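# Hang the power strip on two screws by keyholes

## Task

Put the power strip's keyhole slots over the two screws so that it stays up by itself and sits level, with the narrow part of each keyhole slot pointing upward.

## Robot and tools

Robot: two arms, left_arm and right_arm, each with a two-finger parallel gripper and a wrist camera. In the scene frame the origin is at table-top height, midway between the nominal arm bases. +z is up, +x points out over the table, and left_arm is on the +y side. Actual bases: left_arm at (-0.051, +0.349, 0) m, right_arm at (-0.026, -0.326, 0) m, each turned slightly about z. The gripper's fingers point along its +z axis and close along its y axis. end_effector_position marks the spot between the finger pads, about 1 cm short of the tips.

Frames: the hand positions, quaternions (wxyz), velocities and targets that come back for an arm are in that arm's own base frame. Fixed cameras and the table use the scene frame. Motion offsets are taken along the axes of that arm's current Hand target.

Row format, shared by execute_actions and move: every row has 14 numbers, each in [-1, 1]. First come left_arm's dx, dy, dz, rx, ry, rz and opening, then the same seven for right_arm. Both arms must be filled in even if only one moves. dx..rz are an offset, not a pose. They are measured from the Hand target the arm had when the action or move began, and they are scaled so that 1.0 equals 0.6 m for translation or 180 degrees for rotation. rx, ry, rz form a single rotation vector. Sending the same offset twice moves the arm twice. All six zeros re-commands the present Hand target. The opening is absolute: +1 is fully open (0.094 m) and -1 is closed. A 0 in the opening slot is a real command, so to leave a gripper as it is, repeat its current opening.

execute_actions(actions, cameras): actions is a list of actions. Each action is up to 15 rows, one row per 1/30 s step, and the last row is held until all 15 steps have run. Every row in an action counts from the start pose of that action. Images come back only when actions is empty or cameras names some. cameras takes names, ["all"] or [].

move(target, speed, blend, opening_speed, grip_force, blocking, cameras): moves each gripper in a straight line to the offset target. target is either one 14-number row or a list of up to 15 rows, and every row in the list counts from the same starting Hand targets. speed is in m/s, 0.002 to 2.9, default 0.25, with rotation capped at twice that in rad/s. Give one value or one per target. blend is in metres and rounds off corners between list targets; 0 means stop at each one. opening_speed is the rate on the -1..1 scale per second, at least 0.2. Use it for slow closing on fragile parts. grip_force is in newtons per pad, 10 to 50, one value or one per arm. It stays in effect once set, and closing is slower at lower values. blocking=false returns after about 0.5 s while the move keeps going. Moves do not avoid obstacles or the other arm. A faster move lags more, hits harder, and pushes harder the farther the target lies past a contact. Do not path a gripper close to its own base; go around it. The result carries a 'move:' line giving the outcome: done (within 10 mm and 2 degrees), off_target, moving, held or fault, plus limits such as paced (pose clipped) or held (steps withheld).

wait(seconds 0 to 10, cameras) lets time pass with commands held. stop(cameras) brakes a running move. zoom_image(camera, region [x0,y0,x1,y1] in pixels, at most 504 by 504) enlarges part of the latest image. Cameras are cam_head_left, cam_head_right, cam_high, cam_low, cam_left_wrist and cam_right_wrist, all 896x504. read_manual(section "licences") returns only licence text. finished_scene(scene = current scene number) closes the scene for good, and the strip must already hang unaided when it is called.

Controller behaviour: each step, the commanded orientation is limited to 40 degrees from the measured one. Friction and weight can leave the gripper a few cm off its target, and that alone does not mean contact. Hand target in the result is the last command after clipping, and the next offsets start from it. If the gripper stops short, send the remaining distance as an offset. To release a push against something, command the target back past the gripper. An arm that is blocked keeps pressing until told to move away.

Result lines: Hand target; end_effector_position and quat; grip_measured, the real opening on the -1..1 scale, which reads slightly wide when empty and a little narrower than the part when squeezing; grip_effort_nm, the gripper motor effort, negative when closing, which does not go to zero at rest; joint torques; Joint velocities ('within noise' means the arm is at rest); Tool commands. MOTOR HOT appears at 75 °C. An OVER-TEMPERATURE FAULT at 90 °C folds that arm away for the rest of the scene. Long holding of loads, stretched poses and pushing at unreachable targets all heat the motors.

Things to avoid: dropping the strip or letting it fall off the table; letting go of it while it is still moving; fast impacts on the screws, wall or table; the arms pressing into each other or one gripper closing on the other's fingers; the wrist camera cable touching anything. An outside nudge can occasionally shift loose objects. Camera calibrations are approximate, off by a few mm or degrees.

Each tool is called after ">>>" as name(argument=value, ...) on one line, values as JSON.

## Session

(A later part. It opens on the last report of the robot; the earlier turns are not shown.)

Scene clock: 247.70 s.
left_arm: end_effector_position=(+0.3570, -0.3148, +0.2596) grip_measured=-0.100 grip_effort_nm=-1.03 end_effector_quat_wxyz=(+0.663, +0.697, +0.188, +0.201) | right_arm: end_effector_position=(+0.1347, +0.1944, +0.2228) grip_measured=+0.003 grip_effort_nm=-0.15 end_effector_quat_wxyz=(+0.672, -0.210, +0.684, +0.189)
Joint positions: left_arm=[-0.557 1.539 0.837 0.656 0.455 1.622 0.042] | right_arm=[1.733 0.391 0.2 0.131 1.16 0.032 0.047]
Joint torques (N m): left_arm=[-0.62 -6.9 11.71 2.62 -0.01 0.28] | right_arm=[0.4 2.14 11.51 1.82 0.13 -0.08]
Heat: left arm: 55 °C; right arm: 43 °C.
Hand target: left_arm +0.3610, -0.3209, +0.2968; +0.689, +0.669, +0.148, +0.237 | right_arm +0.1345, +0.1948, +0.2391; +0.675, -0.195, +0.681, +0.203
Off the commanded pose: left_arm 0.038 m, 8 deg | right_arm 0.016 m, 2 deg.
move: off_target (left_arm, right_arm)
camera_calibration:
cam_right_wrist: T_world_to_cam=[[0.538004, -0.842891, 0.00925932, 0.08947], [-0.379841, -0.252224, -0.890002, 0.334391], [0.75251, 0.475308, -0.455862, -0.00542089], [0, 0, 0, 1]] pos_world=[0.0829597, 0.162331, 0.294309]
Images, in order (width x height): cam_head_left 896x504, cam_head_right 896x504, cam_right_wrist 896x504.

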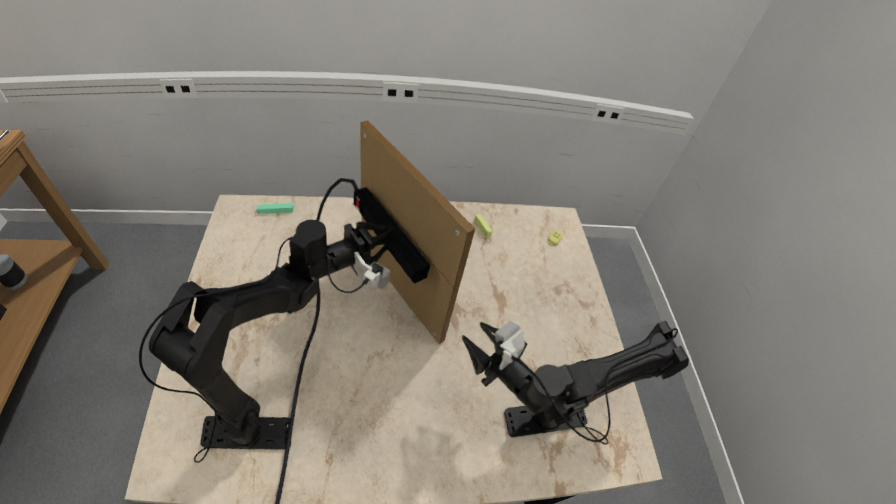

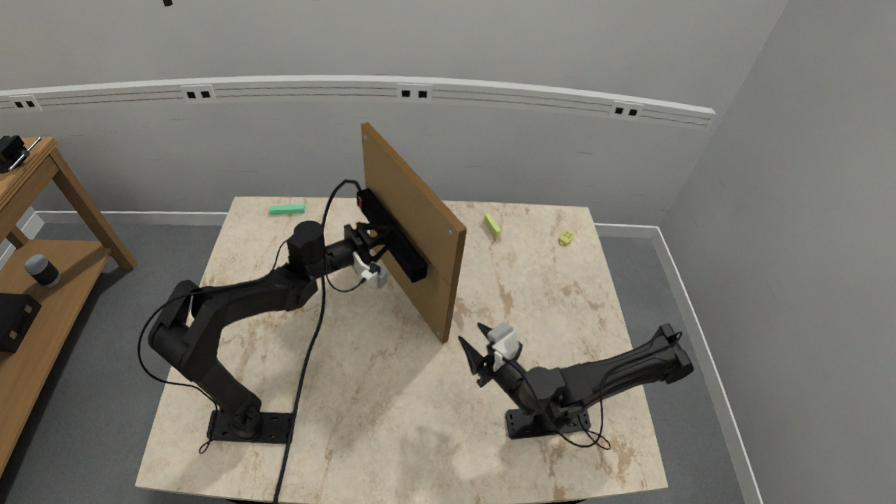

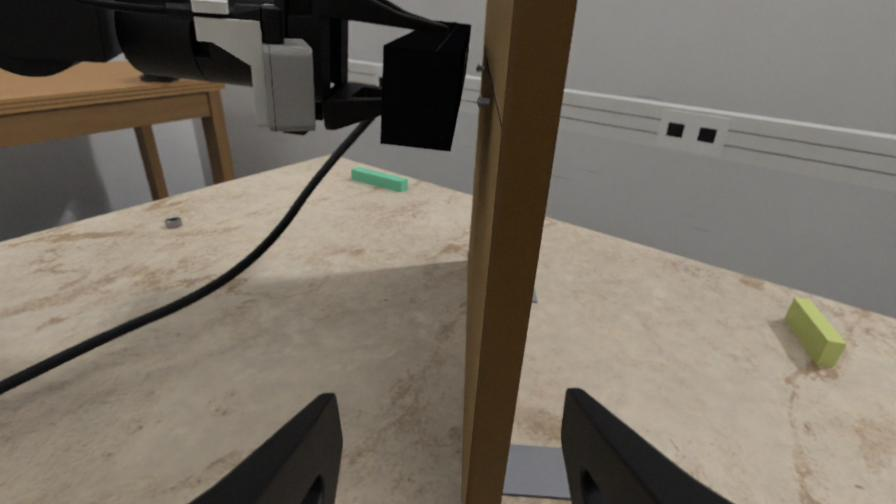

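>>> move(target=[[-0.006,-0.012,-0.02,0,0,-0.005,-0.35,0,0,0,0,0,0,0],[-0.006,-0.012,0.002,0,0,-0.005,-0.35,0,0,0,0,0,0,0]], speed=0.1, cameras=["cam_head_left","cam_right_wrist","cam_head_right"])

>>> zoom_image(camera="cam_right_wrist", region=[370, 30, 530, 230])

>>> zoom_image(camera="cam_head_right", region=[340, 190, 450, 300])

Scene clock: 273.67 s.
left_arm: end_effector_position=(+0.3547, -0.3175, +0.2500) grip_measured=-0.100 grip_effort_nm=-1.03 end_effector_quat_wxyz=(+0.659, +0.701, +0.192, +0.195) | right_arm: end_effector_position=(+0.1347, +0.1944, +0.2228) grip_measured=+0.003 grip_effort_nm=-0.15 end_effector_quat_wxyz=(+0.672, -0.210, +0.684, +0.189)
Joint positions: left_arm=[-0.568 1.55 0.822 0.667 0.447 1.618 0.042] | right_arm=[1.733 0.391 0.2 0.131 1.16 0.032 0.047]
Joint torques (N m): left_arm=[-0.58 -6.87 11.3 2.81 0 0.19] | right_arm=[0.43 2.25 11.48 1.84 0.12 -0.12]
Heat: left arm: 58 °C; right arm: 43 °C.
Hand target: left_arm +0.3594, -0.3238, +0.2896; +0.691, +0.667, +0.153, +0.231 | right_arm +0.1345, +0.1948, +0.2391; +0.675, -0.195, +0.681, +0.203
Off the commanded pose: left_arm 0.040 m, 8 deg | right_arm 0.016 m, 2 deg.
move: off_target (left_arm, right_arm)
camera_calibration:
cam_right_wrist: T_world_to_cam=[[0.538004, -0.842891, 0.00925932, 0.08947], [-0.379841, -0.252224, -0.890002, 0.334391], [0.75251, 0.475308, -0.455862, -0.00542089], [0, 0, 0, 1]] pos_world=[0.0829597, 0.162331, 0.294309]
Images, in order (width x height): cam_head_left 896x504, cam_head_right 896x504, cam_right_wrist 896x504.

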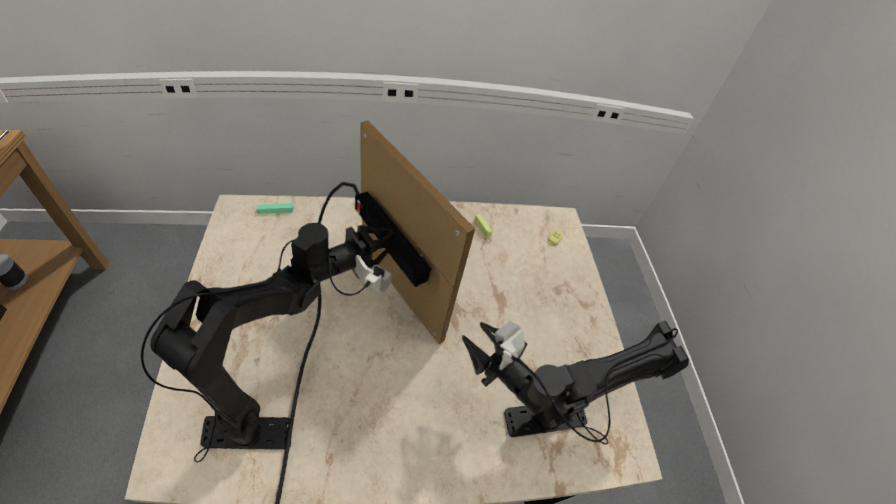

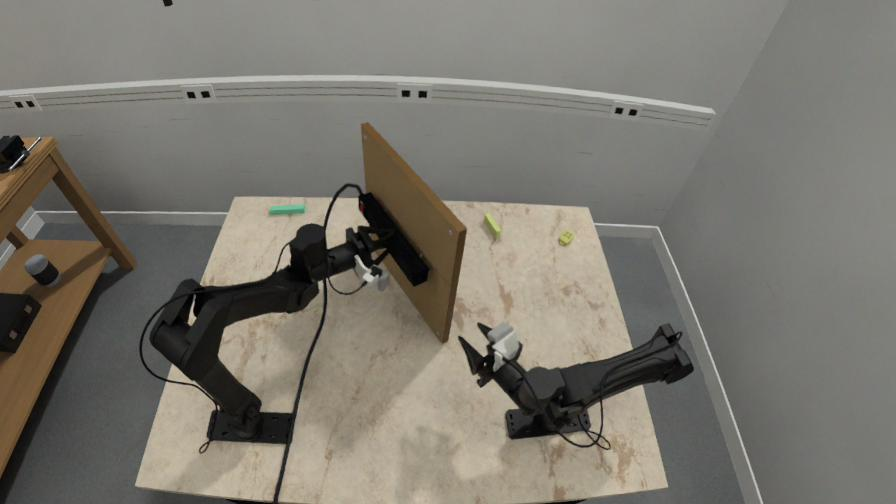

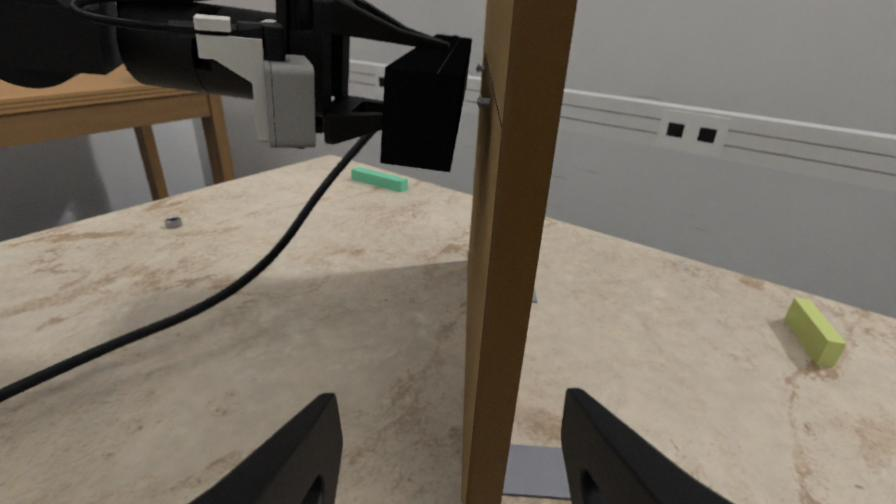

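Scaled by 2.520 from the camera's 896x504 image, which has a finer 1280x720 frame.

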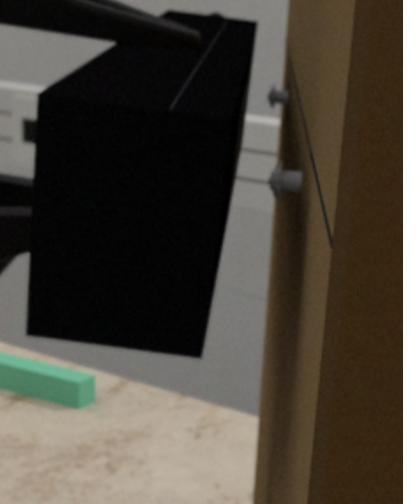

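Scaled by 4.582 from the camera's 896x504 image, which has a finer 1280x720 frame.

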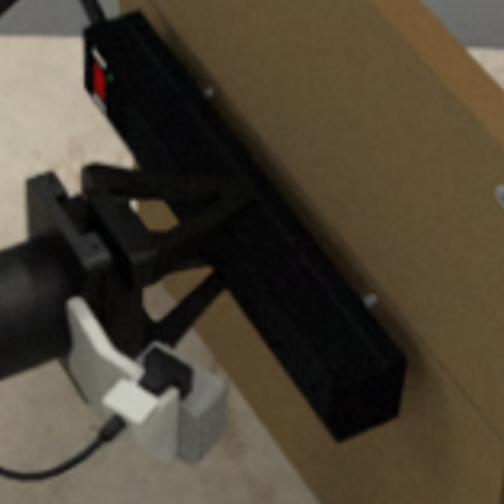

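>>> move(target=[0.002,0.006,0.06,0,0,0,-0.35,0,0,0,0,0,0,0], speed=0.06, cameras=["cam_right_wrist"])

>>> zoom_image(camera="cam_right_wrist", region=[370, 30, 530, 230])

Scene clock: 284.23 s.
left_arm: end_effector_position=(+0.3596, -0.3264, +0.2503) grip_measured=-0.100 grip_effort_nm=-1.03 end_effector_quat_wxyz=(+0.656, +0.704, +0.191, +0.193) | right_arm: end_effector_position=(+0.1347, +0.1944, +0.2228) grip_measured=+0.003 grip_effort_nm=-0.16 end_effector_quat_wxyz=(+0.672, -0.210, +0.684, +0.189)
Joint positions: left_arm=[-0.581 1.58 0.864 0.644 0.439 1.622 0.042] | right_arm=[1.733 0.391 0.2 0.131 1.16 0.032 0.047]
Joint torques (N m): left_arm=[-3.26 -2.45 17.68 2.8 -0.33 0.14] | right_arm=[0.29 2.07 11.62 1.83 0.12 -0.11]
Heat: left arm: 58 °C; right arm: 44 °C.
Hand target: left_arm +0.3789, -0.3538, +0.2954; +0.691, +0.667, +0.154, +0.231 | right_arm +0.1345, +0.1948, +0.2391; +0.675, -0.195, +0.681, +0.203
Off the commanded pose: left_arm 0.056 m, 9 deg | right_arm 0.016 m, 2 deg.
move: off_target (left_arm, right_arm)
camera_calibration:
cam_right_wrist: T_world_to_cam=[[0.538004, -0.842891, 0.00925932, 0.08947], [-0.379841, -0.252224, -0.890002, 0.334391], [0.75251, 0.475308, -0.455862, -0.00542089], [0, 0, 0, 1]] pos_world=[0.0829597, 0.162331, 0.294309]
Images, in order (width x height): cam_right_wrist 896x504.

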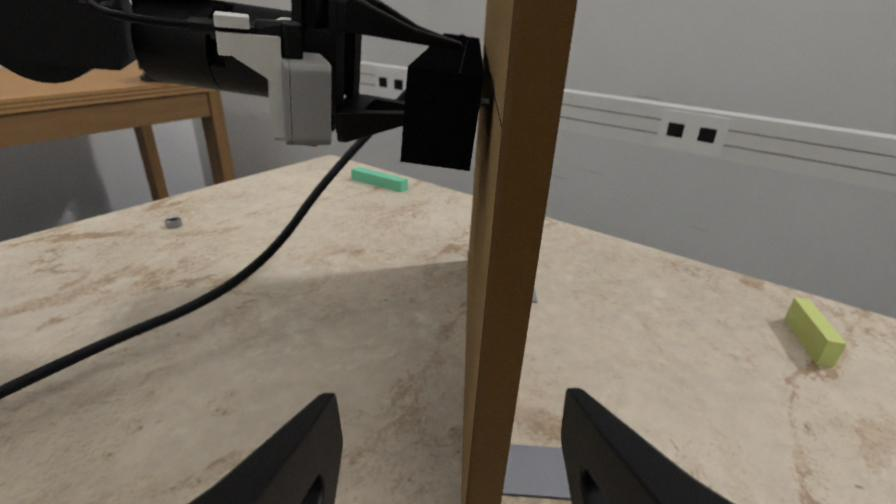

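Scaled by 2.520 from the camera's 896x504 image, which has a finer 1280x720 frame.

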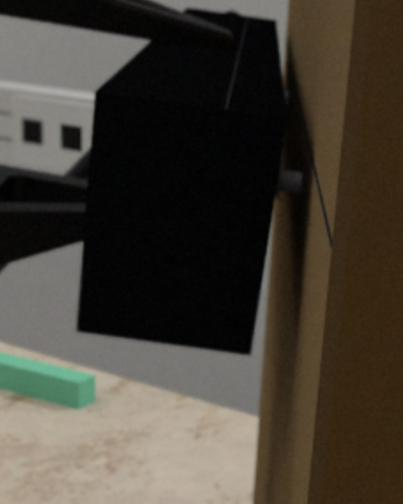

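>>> move(target=[[0,0,-0.05,-0.022,0,0,-0.35,0,0,0,0,0,0,0],[0,0.002,-0.01,-0.022,0,0,-0.35,0,0,0,0,0,0,0]], speed=0.08)

>>> move(target=[[0,0,0,0,-0.012,0.015,-0.35,0,0,0,0,0,0,0],[0,0,0,0,0.012,0.0,-0.35,0,0,0,0,0,0,0],[0,0,0,0,0,0,-0.35,0,0,0,0,0,0,0]], speed=0.06, cameras=["cam_right_wrist","cam_head_right"])

>>> zoom_image(camera="cam_right_wrist", region=[370, 30, 530, 230])

>>> zoom_image(camera="cam_head_right", region=[340, 190, 450, 300])

Scene clock: 291.30 s.
left_arm: end_effector_position=(+0.3602, -0.3258, +0.2514) grip_measured=-0.100 grip_effort_nm=-1.03 end_effector_quat_wxyz=(+0.675, +0.687, +0.188, +0.193) | right_arm: end_effector_position=(+0.1347, +0.1944, +0.2228) grip_measured=+0.003 grip_effort_nm=-0.15 end_effector_quat_wxyz=(+0.672, -0.210, +0.684, +0.189)
Joint positions: left_arm=[-0.575 1.606 0.835 0.756 0.452 1.588 0.042] | right_arm=[1.733 0.391 0.2 0.131 1.16 0.032 0.047]
Joint torques (N m): left_arm=[-3.06 -3.03 15.73 3.07 -0.36 0.17] | right_arm=[0.47 2.24 11.64 1.84 0.14 -0.06]
Heat: left arm: 58 °C; right arm: 44 °C.
Hand target: left_arm +0.3756, -0.3487, +0.2961; +0.714, +0.643, +0.146, +0.236 | right_arm +0.1345, +0.1948, +0.2391; +0.675, -0.195, +0.681, +0.203
Off the commanded pose: left_arm 0.053 m, 10 deg | right_arm 0.016 m, 2 deg.
move: off_target (left_arm, right_arm)

Scene clock: 293.57 s.
left_arm: end_effector_position=(+0.3602, -0.3257, +0.2508) grip_measured=-0.100 grip_effort_nm=-1.03 end_effector_quat_wxyz=(+0.678, +0.686, +0.183, +0.191) | right_arm: end_effector_position=(+0.1347, +0.1944, +0.2228) grip_measured=+0.003 grip_effort_nm=-0.15 end_effector_quat_wxyz=(+0.672, -0.210, +0.684, +0.189)
Joint positions: left_arm=[-0.569 1.612 0.834 0.768 0.467 1.59 0.042] | right_arm=[1.733 0.391 0.2 0.131 1.16 0.032 0.047]
Joint torques (N m): left_arm=[-3.56 -3.54 15.77 2.96 -0.49 0.13] | right_arm=[0.47 2.24 11.51 1.81 0.1 -0.08]
Heat: left arm: 59 °C; right arm: 44 °C.
Hand target: left_arm +0.3756, -0.3487, +0.2961; +0.714, +0.643, +0.145, +0.236 | right_arm +0.1345, +0.1948, +0.2391; +0.675, -0.195, +0.681, +0.203
Off the commanded pose: left_arm 0.053 m, 9 deg | right_arm 0.016 m, 2 deg.
move: off_target (left_arm, right_arm)
camera_calibration:
cam_right_wrist: T_world_to_cam=[[0.538004, -0.842891, 0.00925932, 0.08947], [-0.379841, -0.252224, -0.890002, 0.334391], [0.75251, 0.475308, -0.455862, -0.00542089], [0, 0, 0, 1]] pos_world=[0.0829597, 0.162331, 0.294309]
Images, in order (width x height): cam_head_right 896x504, cam_right_wrist 896x504.

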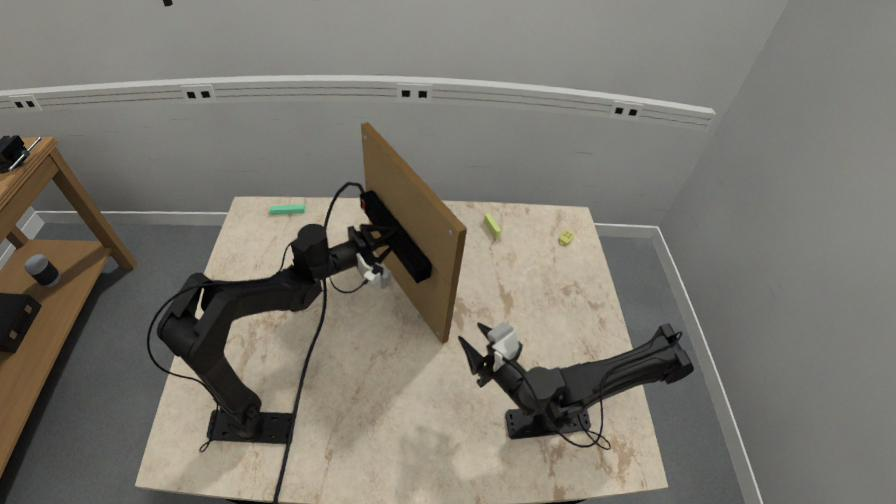

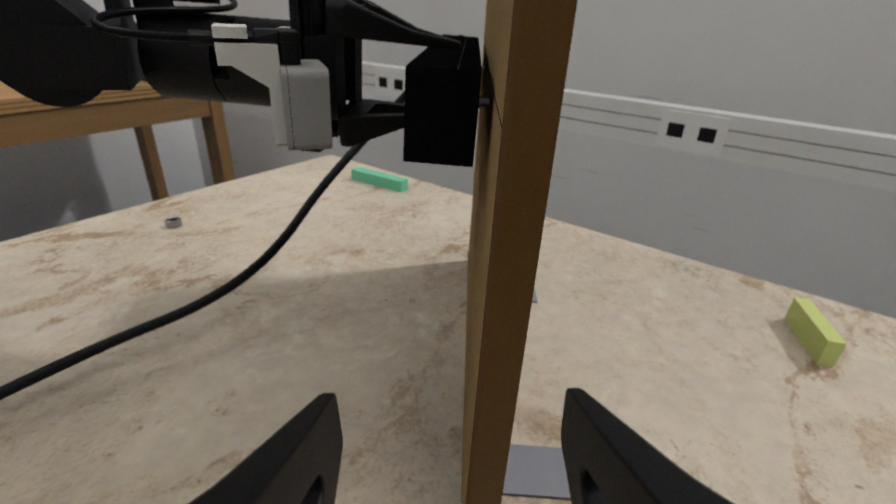

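Scaled by 2.520 from the camera's 896x504 image, which has a finer 1280x720 frame.

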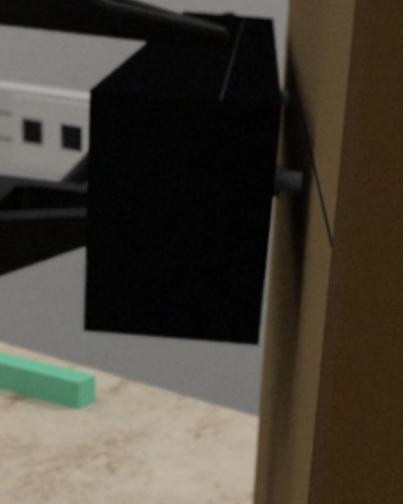

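Scaled by 4.582 from the camera's 896x504 image, which has a finer 1280x720 frame.

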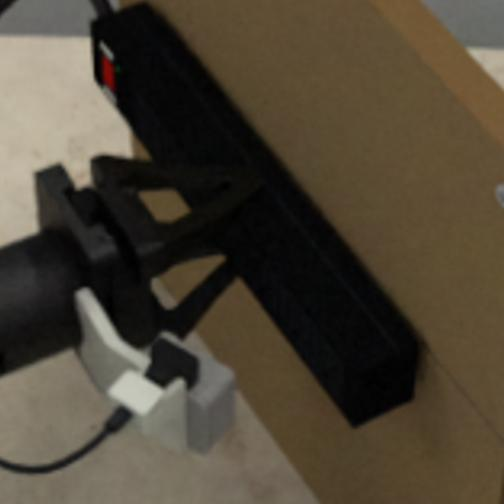

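>>> move(target=[[0.004,0.01,-0.05,0,0,0,-0.35,0,0,0,0,0,0,0],[0.004,0.0,-0.04,0,0,0,-0.35,0,0,0,0,0,0,0],[0.004,0,0,0,0,0,-0.35,0,0,0,0,0,0,0]], speed=0.1)

>>> move(target=[[-0.008,0.01,-0.05,0,0,0,-0.35,0,0,0,0,0,0,0],[-0.008,0.0,-0.04,0,0,0,-0.35,0,0,0,0,0,0,0],[-0.008,0,0,0,0,0,-0.35,0,0,0,0,0,0,0]], speed=0.1)

>>> move(target=[[-0.004,0.01,-0.05,0,0,0,-0.35,0,0,0,0,0,0,0],[-0.004,0.0,-0.04,0,0,0,-0.35,0,0,0,0,0,0,0],[-0.004,0,0,0,0,0,-0.35,0,0,0,0,0,0,0]], speed=0.1, cameras=["cam_right_wrist","cam_head_right"])

Scene clock: 301.70 s.
left_arm: end_effector_position=(+0.3613, -0.3249, +0.2513) grip_measured=-0.100 grip_effort_nm=-1.03 end_effector_quat_wxyz=(+0.680, +0.684, +0.184, +0.191) | right_arm: end_effector_position=(+0.1347, +0.1944, +0.2228) grip_measured=+0.003 grip_effort_nm=-0.15 end_effector_quat_wxyz=(+0.672, -0.210, +0.684, +0.189)
Joint positions: left_arm=[-0.567 1.616 0.832 0.781 0.467 1.584 0.042] | right_arm=[1.733 0.391 0.2 0.131 1.16 0.032 0.047]
Joint torques (N m): left_arm=[-3.22 -3.58 16.27 2.84 -0.45 0.19] | right_arm=[0.4 2.26 11.63 1.84 0.12 -0.09]
Heat: left arm: 61 °C; right arm: 44 °C.
Hand target: left_arm +0.3776, -0.3474, +0.2964; +0.714, +0.643, +0.145, +0.236 | right_arm +0.1345, +0.1948, +0.2391; +0.675, -0.195, +0.681, +0.203
Off the commanded pose: left_arm 0.053 m, 9 deg | right_arm 0.016 m, 2 deg.
move: off_target (left_arm, right_arm)

Scene clock: 303.30 s.
left_arm: end_effector_position=(+0.3613, -0.3248, +0.2514) grip_measured=-0.100 grip_effort_nm=-1.03 end_effector_quat_wxyz=(+0.679, +0.683, +0.186, +0.194) | right_arm: end_effector_position=(+0.1347, +0.1944, +0.2228) grip_measured=+0.003 grip_effort_nm=-0.15 end_effector_quat_wxyz=(+0.672, -0.210, +0.684, +0.189)
Joint positions: left_arm=[-0.57 1.614 0.83 0.782 0.456 1.583 0.042] | right_arm=[1.733 0.391 0.2 0.131 1.16 0.032 0.047]
Joint torques (N m): left_arm=[-4.15 -3.79 15.84 2.85 -0.46 0.21] | right_arm=[0.49 2.17 11.66 1.84 0.11 -0.06]
Heat: left arm: 61 °C; right arm: 44 °C.
Hand target: left_arm +0.3735, -0.3500, +0.2960; +0.714, +0.643, +0.145, +0.236 | right_arm +0.1345, +0.1948, +0.2391; +0.675, -0.195, +0.681, +0.203
Off the commanded pose: left_arm 0.053 m, 9 deg | right_arm 0.016 m, 2 deg.
move: off_target (left_arm, right_arm)

Scene clock: 304.90 s.
left_arm: end_effector_position=(+0.3609, -0.3249, +0.2517) grip_measured=-0.100 grip_effort_nm=-1.03 end_effector_quat_wxyz=(+0.680, +0.682, +0.188, +0.196) | right_arm: end_effector_position=(+0.1347, +0.1944, +0.2228) grip_measured=+0.003 grip_effort_nm=-0.16 end_effector_quat_wxyz=(+0.672, -0.210, +0.684, +0.189)
Joint positions: left_arm=[-0.573 1.612 0.827 0.786 0.448 1.583 0.042] | right_arm=[1.733 0.391 0.2 0.131 1.16 0.032 0.047]
Joint torques (N m): left_arm=[-4.44 -3.84 15.75 2.84 -0.45 0.22] | right_arm=[0.51 2.07 11.64 1.82 0.11 -0.13]
Heat: left arm: 61 °C; right arm: 44 °C.
Hand target: left_arm +0.3715, -0.3511, +0.2958; +0.714, +0.643, +0.145, +0.236 | right_arm +0.1345, +0.1948, +0.2391; +0.675, -0.195, +0.681, +0.203
Off the commanded pose: left_arm 0.052 m, 9 deg | right_arm 0.016 m, 2 deg.
move: off_target (left_arm, right_arm)
camera_calibration:
cam_right_wrist: T_world_to_cam=[[0.538004, -0.842891, 0.00925932, 0.08947], [-0.379841, -0.252224, -0.890002, 0.334391], [0.75251, 0.475308, -0.455862, -0.00542089], [0, 0, 0, 1]] pos_world=[0.0829597, 0.162331, 0.294309]
Images, in order (width x height): cam_head_right 896x504, cam_right_wrist 896x504.

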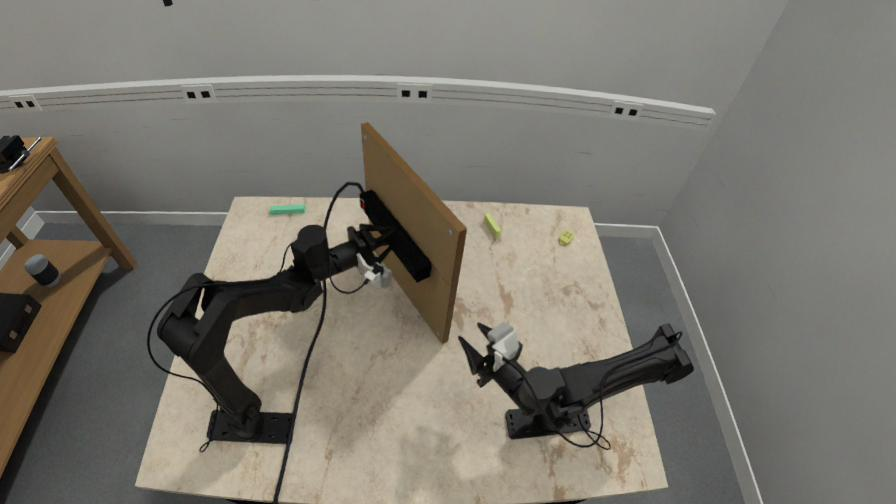

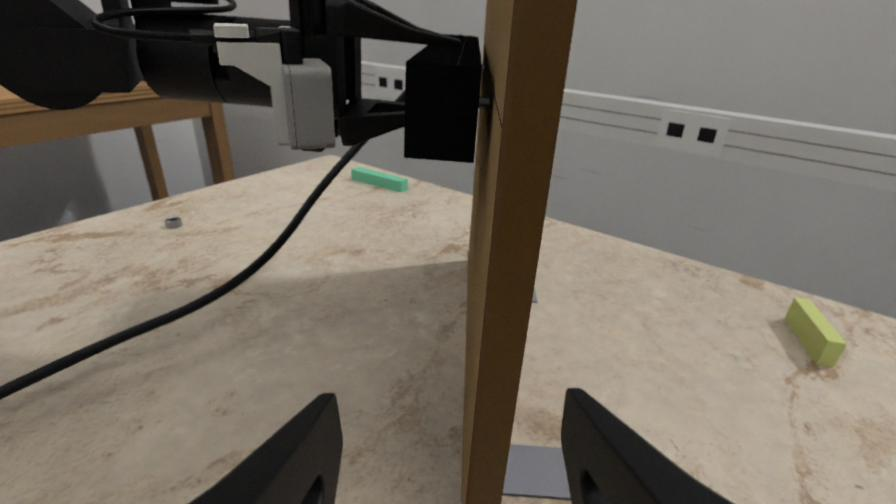

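>>> move(target=[[-0.004,0.01,-0.1,0,0,0,-0.35,0,0,0,0,0,0,0],[-0.004,0.002,-0.02,0,0,0,-0.35,0,0,0,0,0,0,0]], speed=0.1)

>>> move(target=[[-0.004,0.01,-0.08,0,0,0,-0.35,0,0,0,0,0,0,0],[-0.004,0.0,0,0,0,0,-0.35,0,0,0,0,0,0,0]], speed=0.1)

>>> move(target=[[0.012,0.01,-0.08,0,0,0,-0.35,0,0,0,0,0,0,0],[0.012,0.0,0,0,0,0,-0.35,0,0,0,0,0,0,0]], speed=0.1)

>>> move(target=[[0.004,0.01,-0.08,0,0,0,-0.35,0,0,0,0,0,0,0],[0.004,0.0,0,0,0,0,-0.35,0,0,0,0,0,0,0]], speed=0.1)

Scene clock: 312.30 s.
left_arm: end_effector_position=(+0.3544, -0.3297, +0.2535) grip_measured=-0.100 grip_effort_nm=-1.03 end_effector_quat_wxyz=(+0.683, +0.678, +0.183, +0.199) | right_arm: end_effector_position=(+0.1347, +0.1944, +0.2228) grip_measured=+0.003 grip_effort_nm=-0.15 end_effector_quat_wxyz=(+0.672, -0.210, +0.684, +0.189)
Joint positions: left_arm=[-0.596 1.605 0.814 0.805 0.429 1.585 0.042] | right_arm=[1.733 0.391 0.2 0.131 1.16 0.032 0.047]
Joint torques (N m): left_arm=[-1.58 -5.68 13.74 2.69 -0.19 0.23] | right_arm=[0.39 2.09 11.6 1.85 0.14 -0.07]
Heat: left arm: 63 °C; right arm: 44 °C.
Hand target: left_arm +0.3632, -0.3421, +0.2953; +0.714, +0.643, +0.145, +0.237 | right_arm +0.1345, +0.1948, +0.2391; +0.675, -0.195, +0.681, +0.203
Off the commanded pose: left_arm 0.044 m, 8 deg | right_arm 0.016 m, 2 deg.
move: off_target (left_arm, right_arm)

Scene clock: 313.87 s.
left_arm: end_effector_position=(+0.3506, -0.3305, +0.2526) grip_measured=-0.100 grip_effort_nm=-1.03 end_effector_quat_wxyz=(+0.683, +0.679, +0.182, +0.197) | right_arm: end_effector_position=(+0.1347, +0.1944, +0.2228) grip_measured=+0.003 grip_effort_nm=-0.15 end_effector_quat_wxyz=(+0.672, -0.210, +0.684, +0.189)
Joint positions: left_arm=[-0.603 1.597 0.803 0.806 0.426 1.585 0.042] | right_arm=[1.733 0.391 0.2 0.131 1.16 0.032 0.047]
Joint torques (N m): left_arm=[-1.55 -5.3 14.15 2.69 -0.23 0.22] | right_arm=[0.49 2.19 11.7 1.86 0.13 -0.07]
Heat: left arm: 63 °C; right arm: 44 °C.
Hand target: left_arm +0.3612, -0.3434, +0.2948; +0.714, +0.643, +0.146, +0.236 | right_arm +0.1345, +0.1948, +0.2391; +0.675, -0.195, +0.681, +0.203
Off the commanded pose: left_arm 0.046 m, 8 deg | right_arm 0.016 m, 2 deg.
move: off_target (left_arm, right_arm)

Scene clock: 315.40 s.
left_arm: end_effector_position=(+0.3572, -0.3277, +0.2542) grip_measured=-0.100 grip_effort_nm=-1.02 end_effector_quat_wxyz=(+0.684, +0.678, +0.182, +0.197) | right_arm: end_effector_position=(+0.1347, +0.1944, +0.2228) grip_measured=+0.003 grip_effort_nm=-0.16 end_effector_quat_wxyz=(+0.672, -0.210, +0.684, +0.189)
Joint positions: left_arm=[-0.584 1.611 0.82 0.807 0.445 1.583 0.042] | right_arm=[1.733 0.391 0.2 0.131 1.16 0.032 0.047]
Joint torques (N m): left_arm=[-1.48 -5.63 13.9 2.65 -0.22 0.22] | right_arm=[0.43 2.14 11.62 1.84 0.15 -0.05]
Heat: left arm: 63 °C; right arm: 44 °C.
Hand target: left_arm +0.3673, -0.3397, +0.2955; +0.714, +0.643, +0.146, +0.236 | right_arm +0.1345, +0.1948, +0.2391; +0.675, -0.195, +0.681, +0.203
Off the commanded pose: left_arm 0.044 m, 8 deg | right_arm 0.016 m, 2 deg.
move: off_target (left_arm, right_arm)

Scene clock: 316.97 s.
left_arm: end_effector_position=(+0.3582, -0.3263, +0.2545) grip_measured=-0.100 grip_effort_nm=-1.03 end_effector_quat_wxyz=(+0.685, +0.678, +0.181, +0.196) | right_arm: end_effector_position=(+0.1347, +0.1944, +0.2228) grip_measured=+0.003 grip_effort_nm=-0.15 end_effector_quat_wxyz=(+0.672, -0.210, +0.684, +0.189)
Joint positions: left_arm=[-0.577 1.611 0.821 0.806 0.454 1.582 0.042] | right_arm=[1.733 0.391 0.2 0.131 1.16 0.032 0.047]
Joint torques (N m): left_arm=[-1.51 -5.49 14.11 2.65 -0.25 0.22] | right_arm=[0.27 2.09 11.64 1.82 0.15 -0.07]
Heat: left arm: 63 °C; right arm: 44 °C.
Hand target: left_arm +0.3692, -0.3384, +0.2959; +0.714, +0.643, +0.145, +0.236 | right_arm +0.1345, +0.1948, +0.2391; +0.675, -0.195, +0.681, +0.203
Off the commanded pose: left_arm 0.044 m, 8 deg | right_arm 0.016 m, 2 deg.
move: off_target (left_arm, right_arm)

>>> move(target=[0,0,-0.12,0,0,0,-0.35,0,0,0,0,0,0,0], speed=0.12, cameras=["cam_right_wrist","cam_left_wrist","cam_high"])

Scene clock: 331.43 s.
left_arm: end_effector_position=(+0.3373, -0.2815, +0.2530) grip_measured=-0.100 grip_effort_nm=-1.03 end_effector_quat_wxyz=(+0.687, +0.673, +0.183, +0.202) | right_arm: end_effector_position=(+0.1347, +0.1944, +0.2228) grip_measured=+0.003 grip_effort_nm=-0.15 end_effector_quat_wxyz=(+0.672, -0.210, +0.684, +0.189)
Joint positions: left_arm=[-0.489 1.461 0.656 0.837 0.53 1.576 0.042] | right_arm=[1.733 0.391 0.2 0.131 1.16 0.032 0.047]
Joint torques (N m): left_arm=[0.57 -8.64 7.5 2.73 0.07 0.15] | right_arm=[0.38 2.11 11.6 1.84 0.13 -0.08]
Heat: left arm: 64 °C; right arm: 44 °C.
Hand target: left_arm +0.3324, -0.2773, +0.2863; +0.714, +0.643, +0.145, +0.236 | right_arm +0.1345, +0.1948, +0.2391; +0.675, -0.195, +0.681, +0.203
Off the commanded pose: left_arm 0.034 m, 7 deg | right_arm 0.016 m, 2 deg.
move: off_target (left_arm, right_arm)
camera_calibration:
cam_left_wrist: T_world_to_cam=[[0.0418914, -0.0421067, -0.998235, 0.226677], [0.550393, 0.834818, -0.0121161, 0.0903139], [0.833854, -0.548914, 0.0581469, -0.363404], [0, 0, 0, 1]] pos_world=[0.243822, -0.265328, 0.248502]
cam_right_wrist: T_world_to_cam=[[0.538004, -0.842891, 0.00925932, 0.08947], [-0.379841, -0.252224, -0.890002, 0.334391], [0.75251, 0.475308, -0.455862, -0.00542089], [0, 0, 0, 1]] pos_world=[0.0829597, 0.162331, 0.294309]
Images, in order (width x height): cam_high 896x504, cam_left_wrist 896x504, cam_right_wrist 896x504.

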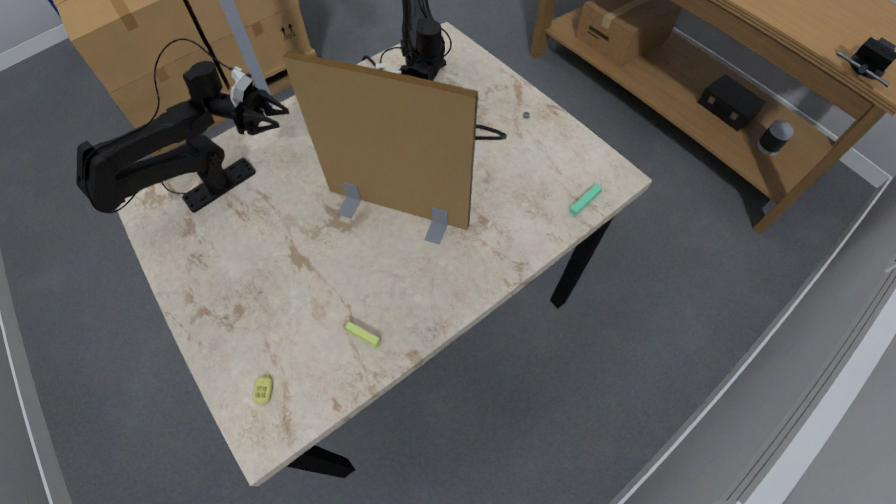

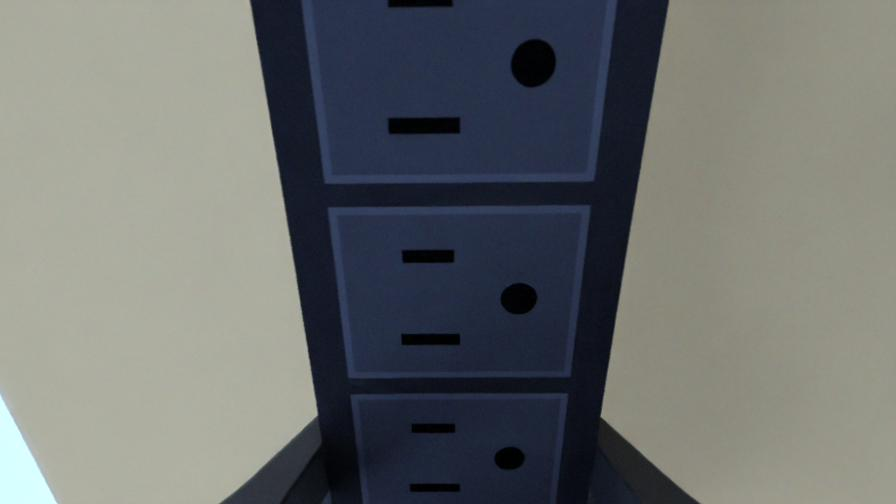

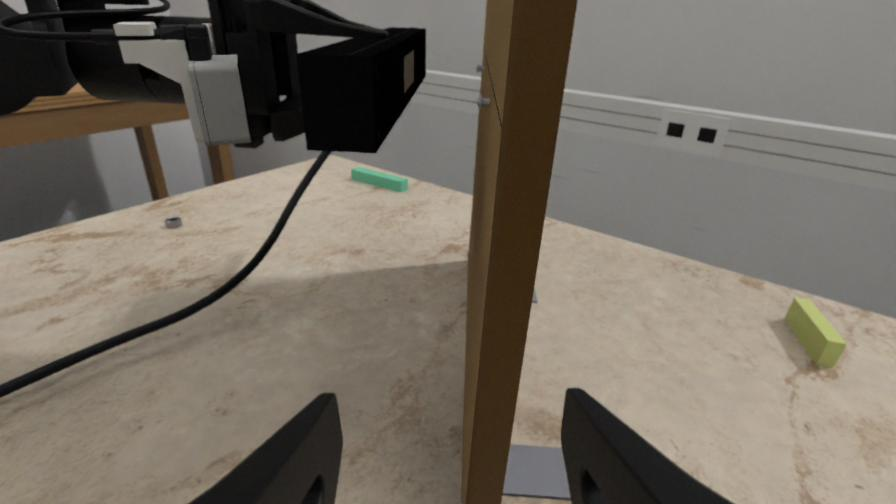

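>>> zoom_image(camera="cam_right_wrist", region=[290, 10, 530, 160])

>>> move(target=[0,0.07,0,0,0,0,-0.35,0,0,0,0,0,0,0], speed=0.12)

>>> move(target=[0,0,0.105,0,0,0,-0.35,0,0,0,0,0,0,0], speed=0.1, cameras=["cam_right_wrist"])

>>> zoom_image(camera="cam_right_wrist", region=[370, 0, 530, 150])

Scaled by 2.100 from the camera's 896x504 image, which has a finer 1280x720 frame.

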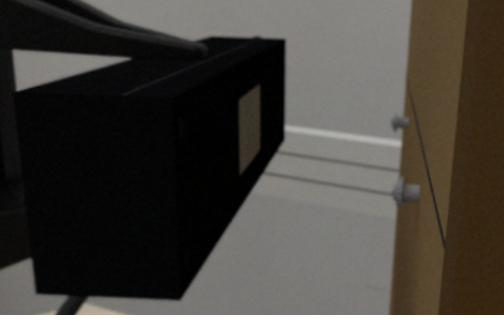

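Scene clock: 336.43 s.
left_arm: end_effector_position=(+0.3270, -0.2761, +0.2829) grip_measured=-0.100 grip_effort_nm=-1.03 end_effector_quat_wxyz=(+0.685, +0.676, +0.187, +0.198) | right_arm: end_effector_position=(+0.1347, +0.1944, +0.2228) grip_measured=+0.003 grip_effort_nm=-0.15 end_effector_quat_wxyz=(+0.672, -0.210, +0.684, +0.189)
Joint positions: left_arm=[-0.489 1.34 0.705 0.656 0.53 1.572 0.042] | right_arm=[1.733 0.391 0.2 0.131 1.16 0.032 0.047]
Joint torques (N m): left_arm=[0.4 -7.53 11.49 2.51 0.05 0.17] | right_arm=[0.32 2.14 11.62 1.86 0.15 -0.08]
Heat: left arm: 64 °C; right arm: 45 °C.
Hand target: left_arm +0.3261, -0.2747, +0.3278; +0.714, +0.643, +0.146, +0.236 | right_arm +0.1345, +0.1948, +0.2391; +0.675, -0.195, +0.681, +0.203
Off the commanded pose: left_arm 0.045 m, 8 deg | right_arm 0.016 m, 2 deg.
move: off_target (left_arm, right_arm)

Scene clock: 337.67 s.
left_arm: end_effector_position=(+0.3555, -0.3230, +0.2953) grip_measured=-0.100 grip_effort_nm=-1.03 end_effector_quat_wxyz=(+0.686, +0.674, +0.187, +0.200) | right_arm: end_effector_position=(+0.1347, +0.1944, +0.2228) grip_measured=+0.003 grip_effort_nm=-0.15 end_effector_quat_wxyz=(+0.672, -0.210, +0.684, +0.189)
Joint positions: left_arm=[-0.58 1.517 0.903 0.638 0.437 1.574 0.042] | right_arm=[1.733 0.391 0.2 0.131 1.16 0.032 0.047]
Joint torques (N m): left_arm=[-0.54 -6.72 12.52 2.62 -0.03 0.29] | right_arm=[0.28 2.07 11.67 1.86 0.11 -0.04]
Heat: left arm: 64 °C; right arm: 45 °C.
Hand target: left_arm +0.3584, -0.3282, +0.3362; +0.714, +0.643, +0.146, +0.236 | right_arm +0.1345, +0.1948, +0.2391; +0.675, -0.195, +0.681, +0.203
Off the commanded pose: left_arm 0.041 m, 8 deg | right_arm 0.016 m, 2 deg.
move: off_target (left_arm, right_arm)
camera_calibration:
cam_right_wrist: T_world_to_cam=[[0.538004, -0.842891, 0.00925932, 0.08947], [-0.379841, -0.252224, -0.890002, 0.334391], [0.75251, 0.475308, -0.455862, -0.00542089], [0, 0, 0, 1]] pos_world=[0.0829597, 0.162331, 0.294309]
Images, in order (width x height): cam_right_wrist 896x504.

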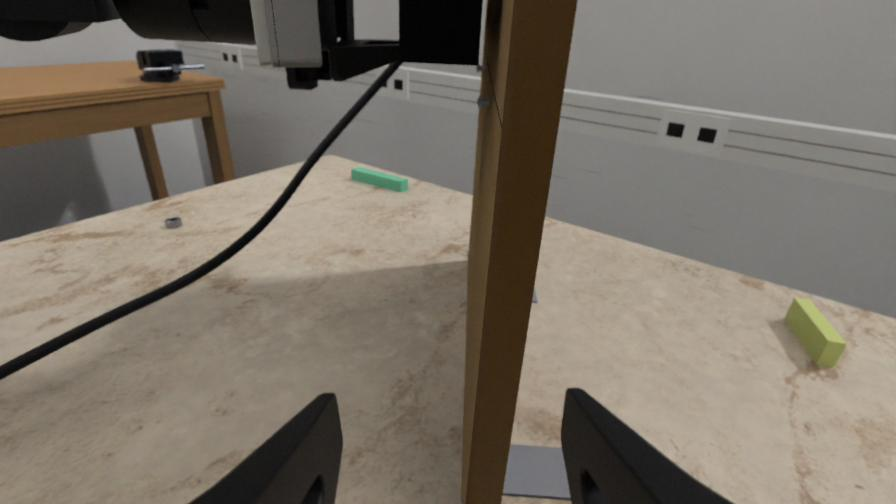

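Scaled by 3.150 from the camera's 896x504 image, which has a finer 1280x720 frame.

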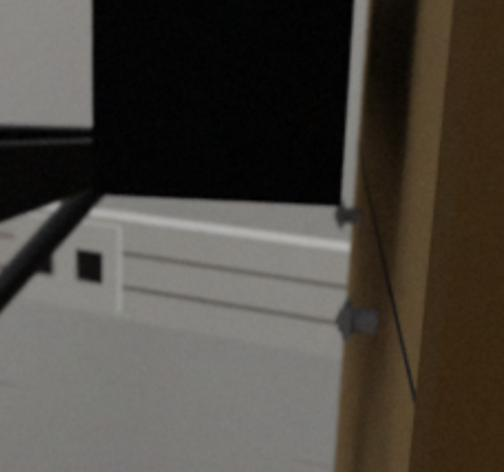

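>>> move(target=[0,0,0.016,0,0,0,-0.35,0,0,0,0,0,0,0], speed=0.06)

>>> move(target=[0,-0.016,0,0,0,0,-0.35,0,0,0,0,0,0,0], speed=0.04)

>>> move(target=[0,-0.006,0,0,0,0,-0.35,0,0,0,0,0,0,0], speed=0.04)

>>> move(target=[0,-0.006,0,0,0,0,-0.35,0,0,0,0,0,0,0], speed=0.04, cameras=["cam_right_wrist"])

>>> zoom_image(camera="cam_right_wrist", region=[370, 0, 530, 150])

Scene clock: 342.40 s.
left_arm: end_effector_position=(+0.3602, -0.3304, +0.2963) grip_measured=-0.100 grip_effort_nm=-1.03 end_effector_quat_wxyz=(+0.686, +0.675, +0.187, +0.200) | right_arm: end_effector_position=(+0.1347, +0.1944, +0.2228) grip_measured=+0.003 grip_effort_nm=-0.15 end_effector_quat_wxyz=(+0.672, -0.210, +0.684, +0.189)
Joint positions: left_arm=[-0.591 1.546 0.936 0.632 0.427 1.575 0.042] | right_arm=[1.733 0.391 0.2 0.131 1.16 0.032 0.047]
Joint torques (N m): left_arm=[-0.69 -6.87 12.68 2.63 -0.04 0.3] | right_arm=[0.5 2.09 11.62 1.82 0.13 -0.07]
Heat: left arm: 63 °C; right arm: 45 °C.
Hand target: left_arm +0.3632, -0.3363, +0.3375; +0.714, +0.643, +0.145, +0.236 | right_arm +0.1345, +0.1948, +0.2391; +0.675, -0.195, +0.681, +0.203
Off the commanded pose: left_arm 0.042 m, 8 deg | right_arm 0.016 m, 2 deg.
move: off_target (left_arm, right_arm)

Scene clock: 343.17 s.
left_arm: end_effector_position=(+0.3593, -0.3321, +0.2956) grip_measured=-0.100 grip_effort_nm=-1.03 end_effector_quat_wxyz=(+0.688, +0.675, +0.182, +0.196) | right_arm: end_effector_position=(+0.1347, +0.1944, +0.2228) grip_measured=+0.003 grip_effort_nm=-0.15 end_effector_quat_wxyz=(+0.672, -0.210, +0.684, +0.189)
Joint positions: left_arm=[-0.591 1.553 0.936 0.643 0.439 1.575 0.042] | right_arm=[1.733 0.391 0.2 0.131 1.16 0.032 0.047]
Joint torques (N m): left_arm=[-0.59 -5.87 11.17 2.86 -0.15 0.31] | right_arm=[0.43 2.29 11.51 1.8 0.12 -0.08]
Heat: left arm: 64 °C; right arm: 45 °C.
Hand target: left_arm +0.3647, -0.3369, +0.3280; +0.714, +0.643, +0.145, +0.236 | right_arm +0.1345, +0.1948, +0.2391; +0.675, -0.195, +0.681, +0.203
Off the commanded pose: left_arm 0.033 m, 8 deg | right_arm 0.016 m, 2 deg.
move: off_target (left_arm, right_arm)

Scene clock: 343.87 s.
left_arm: end_effector_position=(+0.3588, -0.3329, +0.2955) grip_measured=-0.100 grip_effort_nm=-1.03 end_effector_quat_wxyz=(+0.689, +0.675, +0.180, +0.194) | right_arm: end_effector_position=(+0.1347, +0.1944, +0.2228) grip_measured=+0.003 grip_effort_nm=-0.15 end_effector_quat_wxyz=(+0.672, -0.210, +0.684, +0.189)
Joint positions: left_arm=[-0.591 1.555 0.936 0.647 0.444 1.574 0.042] | right_arm=[1.733 0.391 0.2 0.131 1.16 0.032 0.047]
Joint torques (N m): left_arm=[-0.57 -5.45 10.65 2.94 -0.21 0.32] | right_arm=[0.53 2.18 11.44 1.83 0.13 -0.05]
Heat: left arm: 64 °C; right arm: 45 °C.
Hand target: left_arm +0.3652, -0.3372, +0.3244; +0.714, +0.643, +0.145, +0.236 | right_arm +0.1345, +0.1948, +0.2391; +0.675, -0.195, +0.681, +0.203
Off the commanded pose: left_arm 0.030 m, 8 deg | right_arm 0.016 m, 2 deg.
move: off_target (left_arm, right_arm)

Scene clock: 344.57 s.
left_arm: end_effector_position=(+0.3587, -0.3331, +0.2955) grip_measured=-0.100 grip_effort_nm=-1.03 end_effector_quat_wxyz=(+0.689, +0.675, +0.179, +0.194) | right_arm: end_effector_position=(+0.1347, +0.1944, +0.2228) grip_measured=+0.003 grip_effort_nm=-0.15 end_effector_quat_wxyz=(+0.672, -0.210, +0.684, +0.189)
Joint positions: left_arm=[-0.591 1.556 0.936 0.649 0.445 1.574 0.042] | right_arm=[1.733 0.391 0.2 0.131 1.16 0.032 0.047]
Joint torques (N m): left_arm=[-0.54 -4.93 10.13 3.03 -0.21 0.33] | right_arm=[0.28 2.13 11.64 1.84 0.11 -0.08]
Heat: left arm: 64 °C; right arm: 45 °C.
Hand target: left_arm +0.3658, -0.3374, +0.3208; +0.714, +0.643, +0.145, +0.236 | right_arm +0.1345, +0.1948, +0.2391; +0.675, -0.195, +0.681, +0.203
Off the commanded pose: left_arm 0.027 m, 8 deg | right_arm 0.016 m, 2 deg.
move: off_target (left_arm, right_arm)
camera_calibration:
cam_right_wrist: T_world_to_cam=[[0.538004, -0.842891, 0.00925932, 0.08947], [-0.379841, -0.252224, -0.890002, 0.334391], [0.75251, 0.475308, -0.455862, -0.00542089], [0, 0, 0, 1]] pos_world=[0.0829597, 0.162331, 0.294309]
Images, in order (width x height): cam_right_wrist 896x504.

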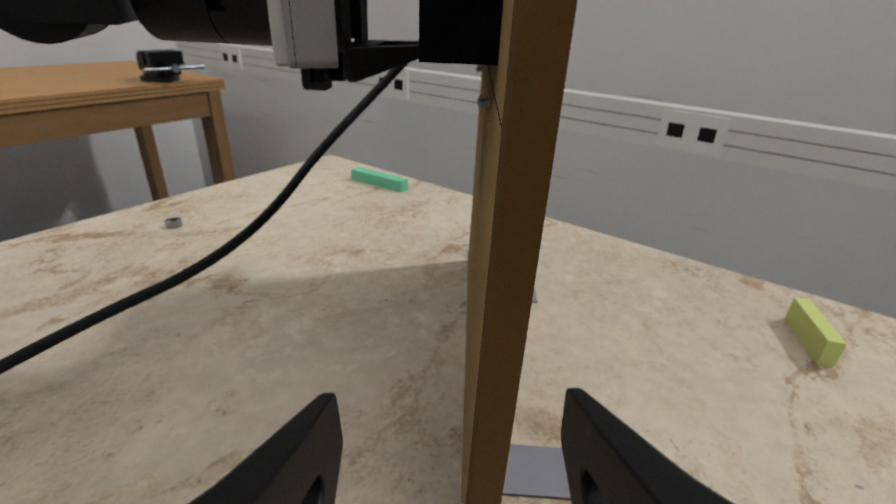

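Scaled by 3.150 from the camera's 896x504 image, which has a finer 1280x720 frame.

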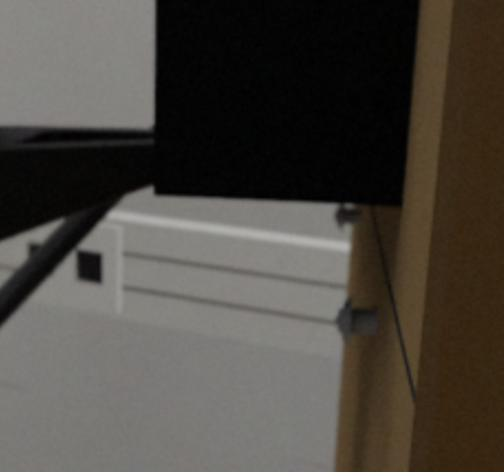

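>>> move(target=[0,0,-0.012,0,0,0,-0.35,0,0,0,0,0,0,0], speed=0.04)

>>> move(target=[0,-0.012,0,0,0,0,-0.35,0,0,0,0,0,0,0], speed=0.04)

>>> move(target=[0,0,-0.006,0,0,0,-0.35,0,0,0,0,0,0,0], speed=0.04, cameras=["cam_right_wrist"])

>>> zoom_image(camera="cam_right_wrist", region=[370, 0, 530, 150])

Scene clock: 352.20 s.
left_arm: end_effector_position=(+0.3586, -0.3324, +0.2955) grip_measured=-0.100 grip_effort_nm=-1.03 end_effector_quat_wxyz=(+0.691, +0.672, +0.179, +0.196) | right_arm: end_effector_position=(+0.1347, +0.1944, +0.2228) grip_measured=+0.003 grip_effort_nm=-0.15 end_effector_quat_wxyz=(+0.672, -0.210, +0.684, +0.189)
Joint positions: left_arm=[-0.591 1.556 0.928 0.664 0.442 1.572 0.042] | right_arm=[1.733 0.391 0.2 0.131 1.16 0.032 0.047]
Joint torques (N m): left_arm=[0.32 -6.46 8.58 2.95 -0.11 0.34] | right_arm=[0.32 2.06 11.6 1.87 0.12 -0.09]
Heat: left arm: 67 °C; right arm: 45 °C.
Hand target: left_arm +0.3621, -0.3313, +0.3198; +0.714, +0.643, +0.145, +0.236 | right_arm +0.1345, +0.1948, +0.2391; +0.675, -0.195, +0.681, +0.203
Off the commanded pose: left_arm 0.025 m, 7 deg | right_arm 0.016 m, 2 deg.
move: off_target (left_arm, right_arm)

Scene clock: 353.10 s.
left_arm: end_effector_position=(+0.3584, -0.3322, +0.2944) grip_measured=-0.100 grip_effort_nm=-1.03 end_effector_quat_wxyz=(+0.696, +0.666, +0.176, +0.200) | right_arm: end_effector_position=(+0.1347, +0.1944, +0.2228) grip_measured=+0.003 grip_effort_nm=-0.15 end_effector_quat_wxyz=(+0.672, -0.210, +0.684, +0.189)
Joint positions: left_arm=[-0.591 1.565 0.913 0.708 0.442 1.569 0.042] | right_arm=[1.733 0.391 0.2 0.131 1.16 0.032 0.047]
Joint torques (N m): left_arm=[0.39 -5.78 8.75 2.81 -0.09 0.36] | right_arm=[0.5 2.04 11.56 1.86 0.12 -0.07]
Heat: left arm: 66 °C; right arm: 45 °C.
Hand target: left_arm +0.3632, -0.3317, +0.3127; +0.714, +0.643, +0.145, +0.236 | right_arm +0.1345, +0.1948, +0.2391; +0.675, -0.195, +0.681, +0.203
Off the commanded pose: left_arm 0.019 m, 6 deg | right_arm 0.016 m, 2 deg.
move: off_target (left_arm, right_arm)

Scene clock: 353.87 s.
left_arm: end_effector_position=(+0.3581, -0.3319, +0.2939) grip_measured=-0.100 grip_effort_nm=-1.03 end_effector_quat_wxyz=(+0.697, +0.666, +0.174, +0.202) | right_arm: end_effector_position=(+0.1347, +0.1944, +0.2228) grip_measured=+0.003 grip_effort_nm=-0.16 end_effector_quat_wxyz=(+0.672, -0.210, +0.684, +0.189)
Joint positions: left_arm=[-0.591 1.566 0.907 0.718 0.442 1.572 0.042] | right_arm=[1.733 0.391 0.2 0.131 1.16 0.032 0.047]
Joint torques (N m): left_arm=[0.84 -6.64 8.09 2.75 -0.04 0.33] | right_arm=[0.44 1.98 11.59 1.85 0.14 -0.03]
Heat: left arm: 66 °C; right arm: 45 °C.
Hand target: left_arm +0.3613, -0.3287, +0.3124; +0.714, +0.643, +0.145, +0.236 | right_arm +0.1345, +0.1948, +0.2391; +0.675, -0.195, +0.681, +0.203
Off the commanded pose: left_arm 0.019 m, 6 deg | right_arm 0.016 m, 2 deg.
move: off_target (left_arm, right_arm)
camera_calibration:
cam_right_wrist: T_world_to_cam=[[0.538004, -0.842891, 0.00925932, 0.08947], [-0.379841, -0.252224, -0.890002, 0.334391], [0.75251, 0.475308, -0.455862, -0.00542089], [0, 0, 0, 1]] pos_world=[0.0829597, 0.162331, 0.294309]
Images, in order (width x height): cam_right_wrist 896x504.

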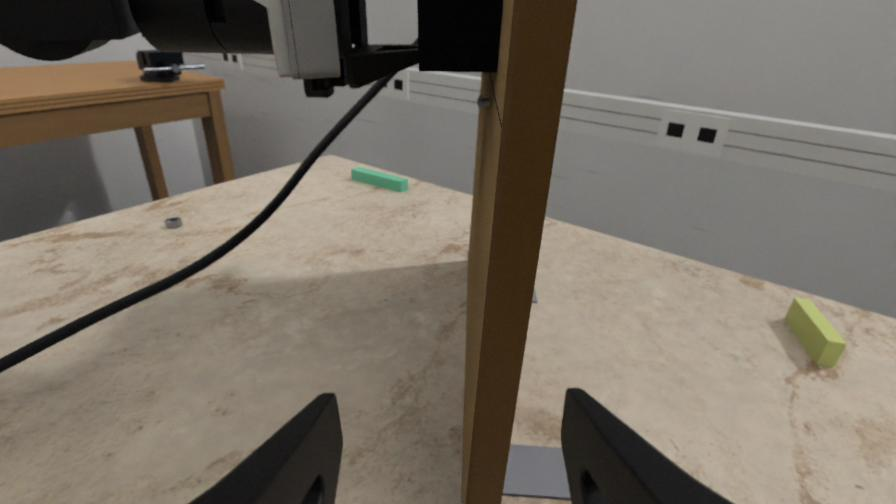

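Scaled by 3.150 from the camera's 896x504 image, which has a finer 1280x720 frame.

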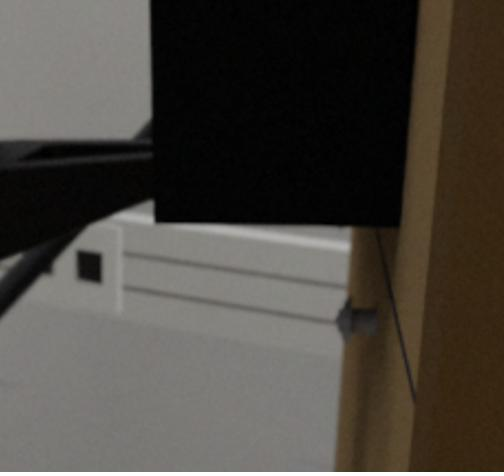

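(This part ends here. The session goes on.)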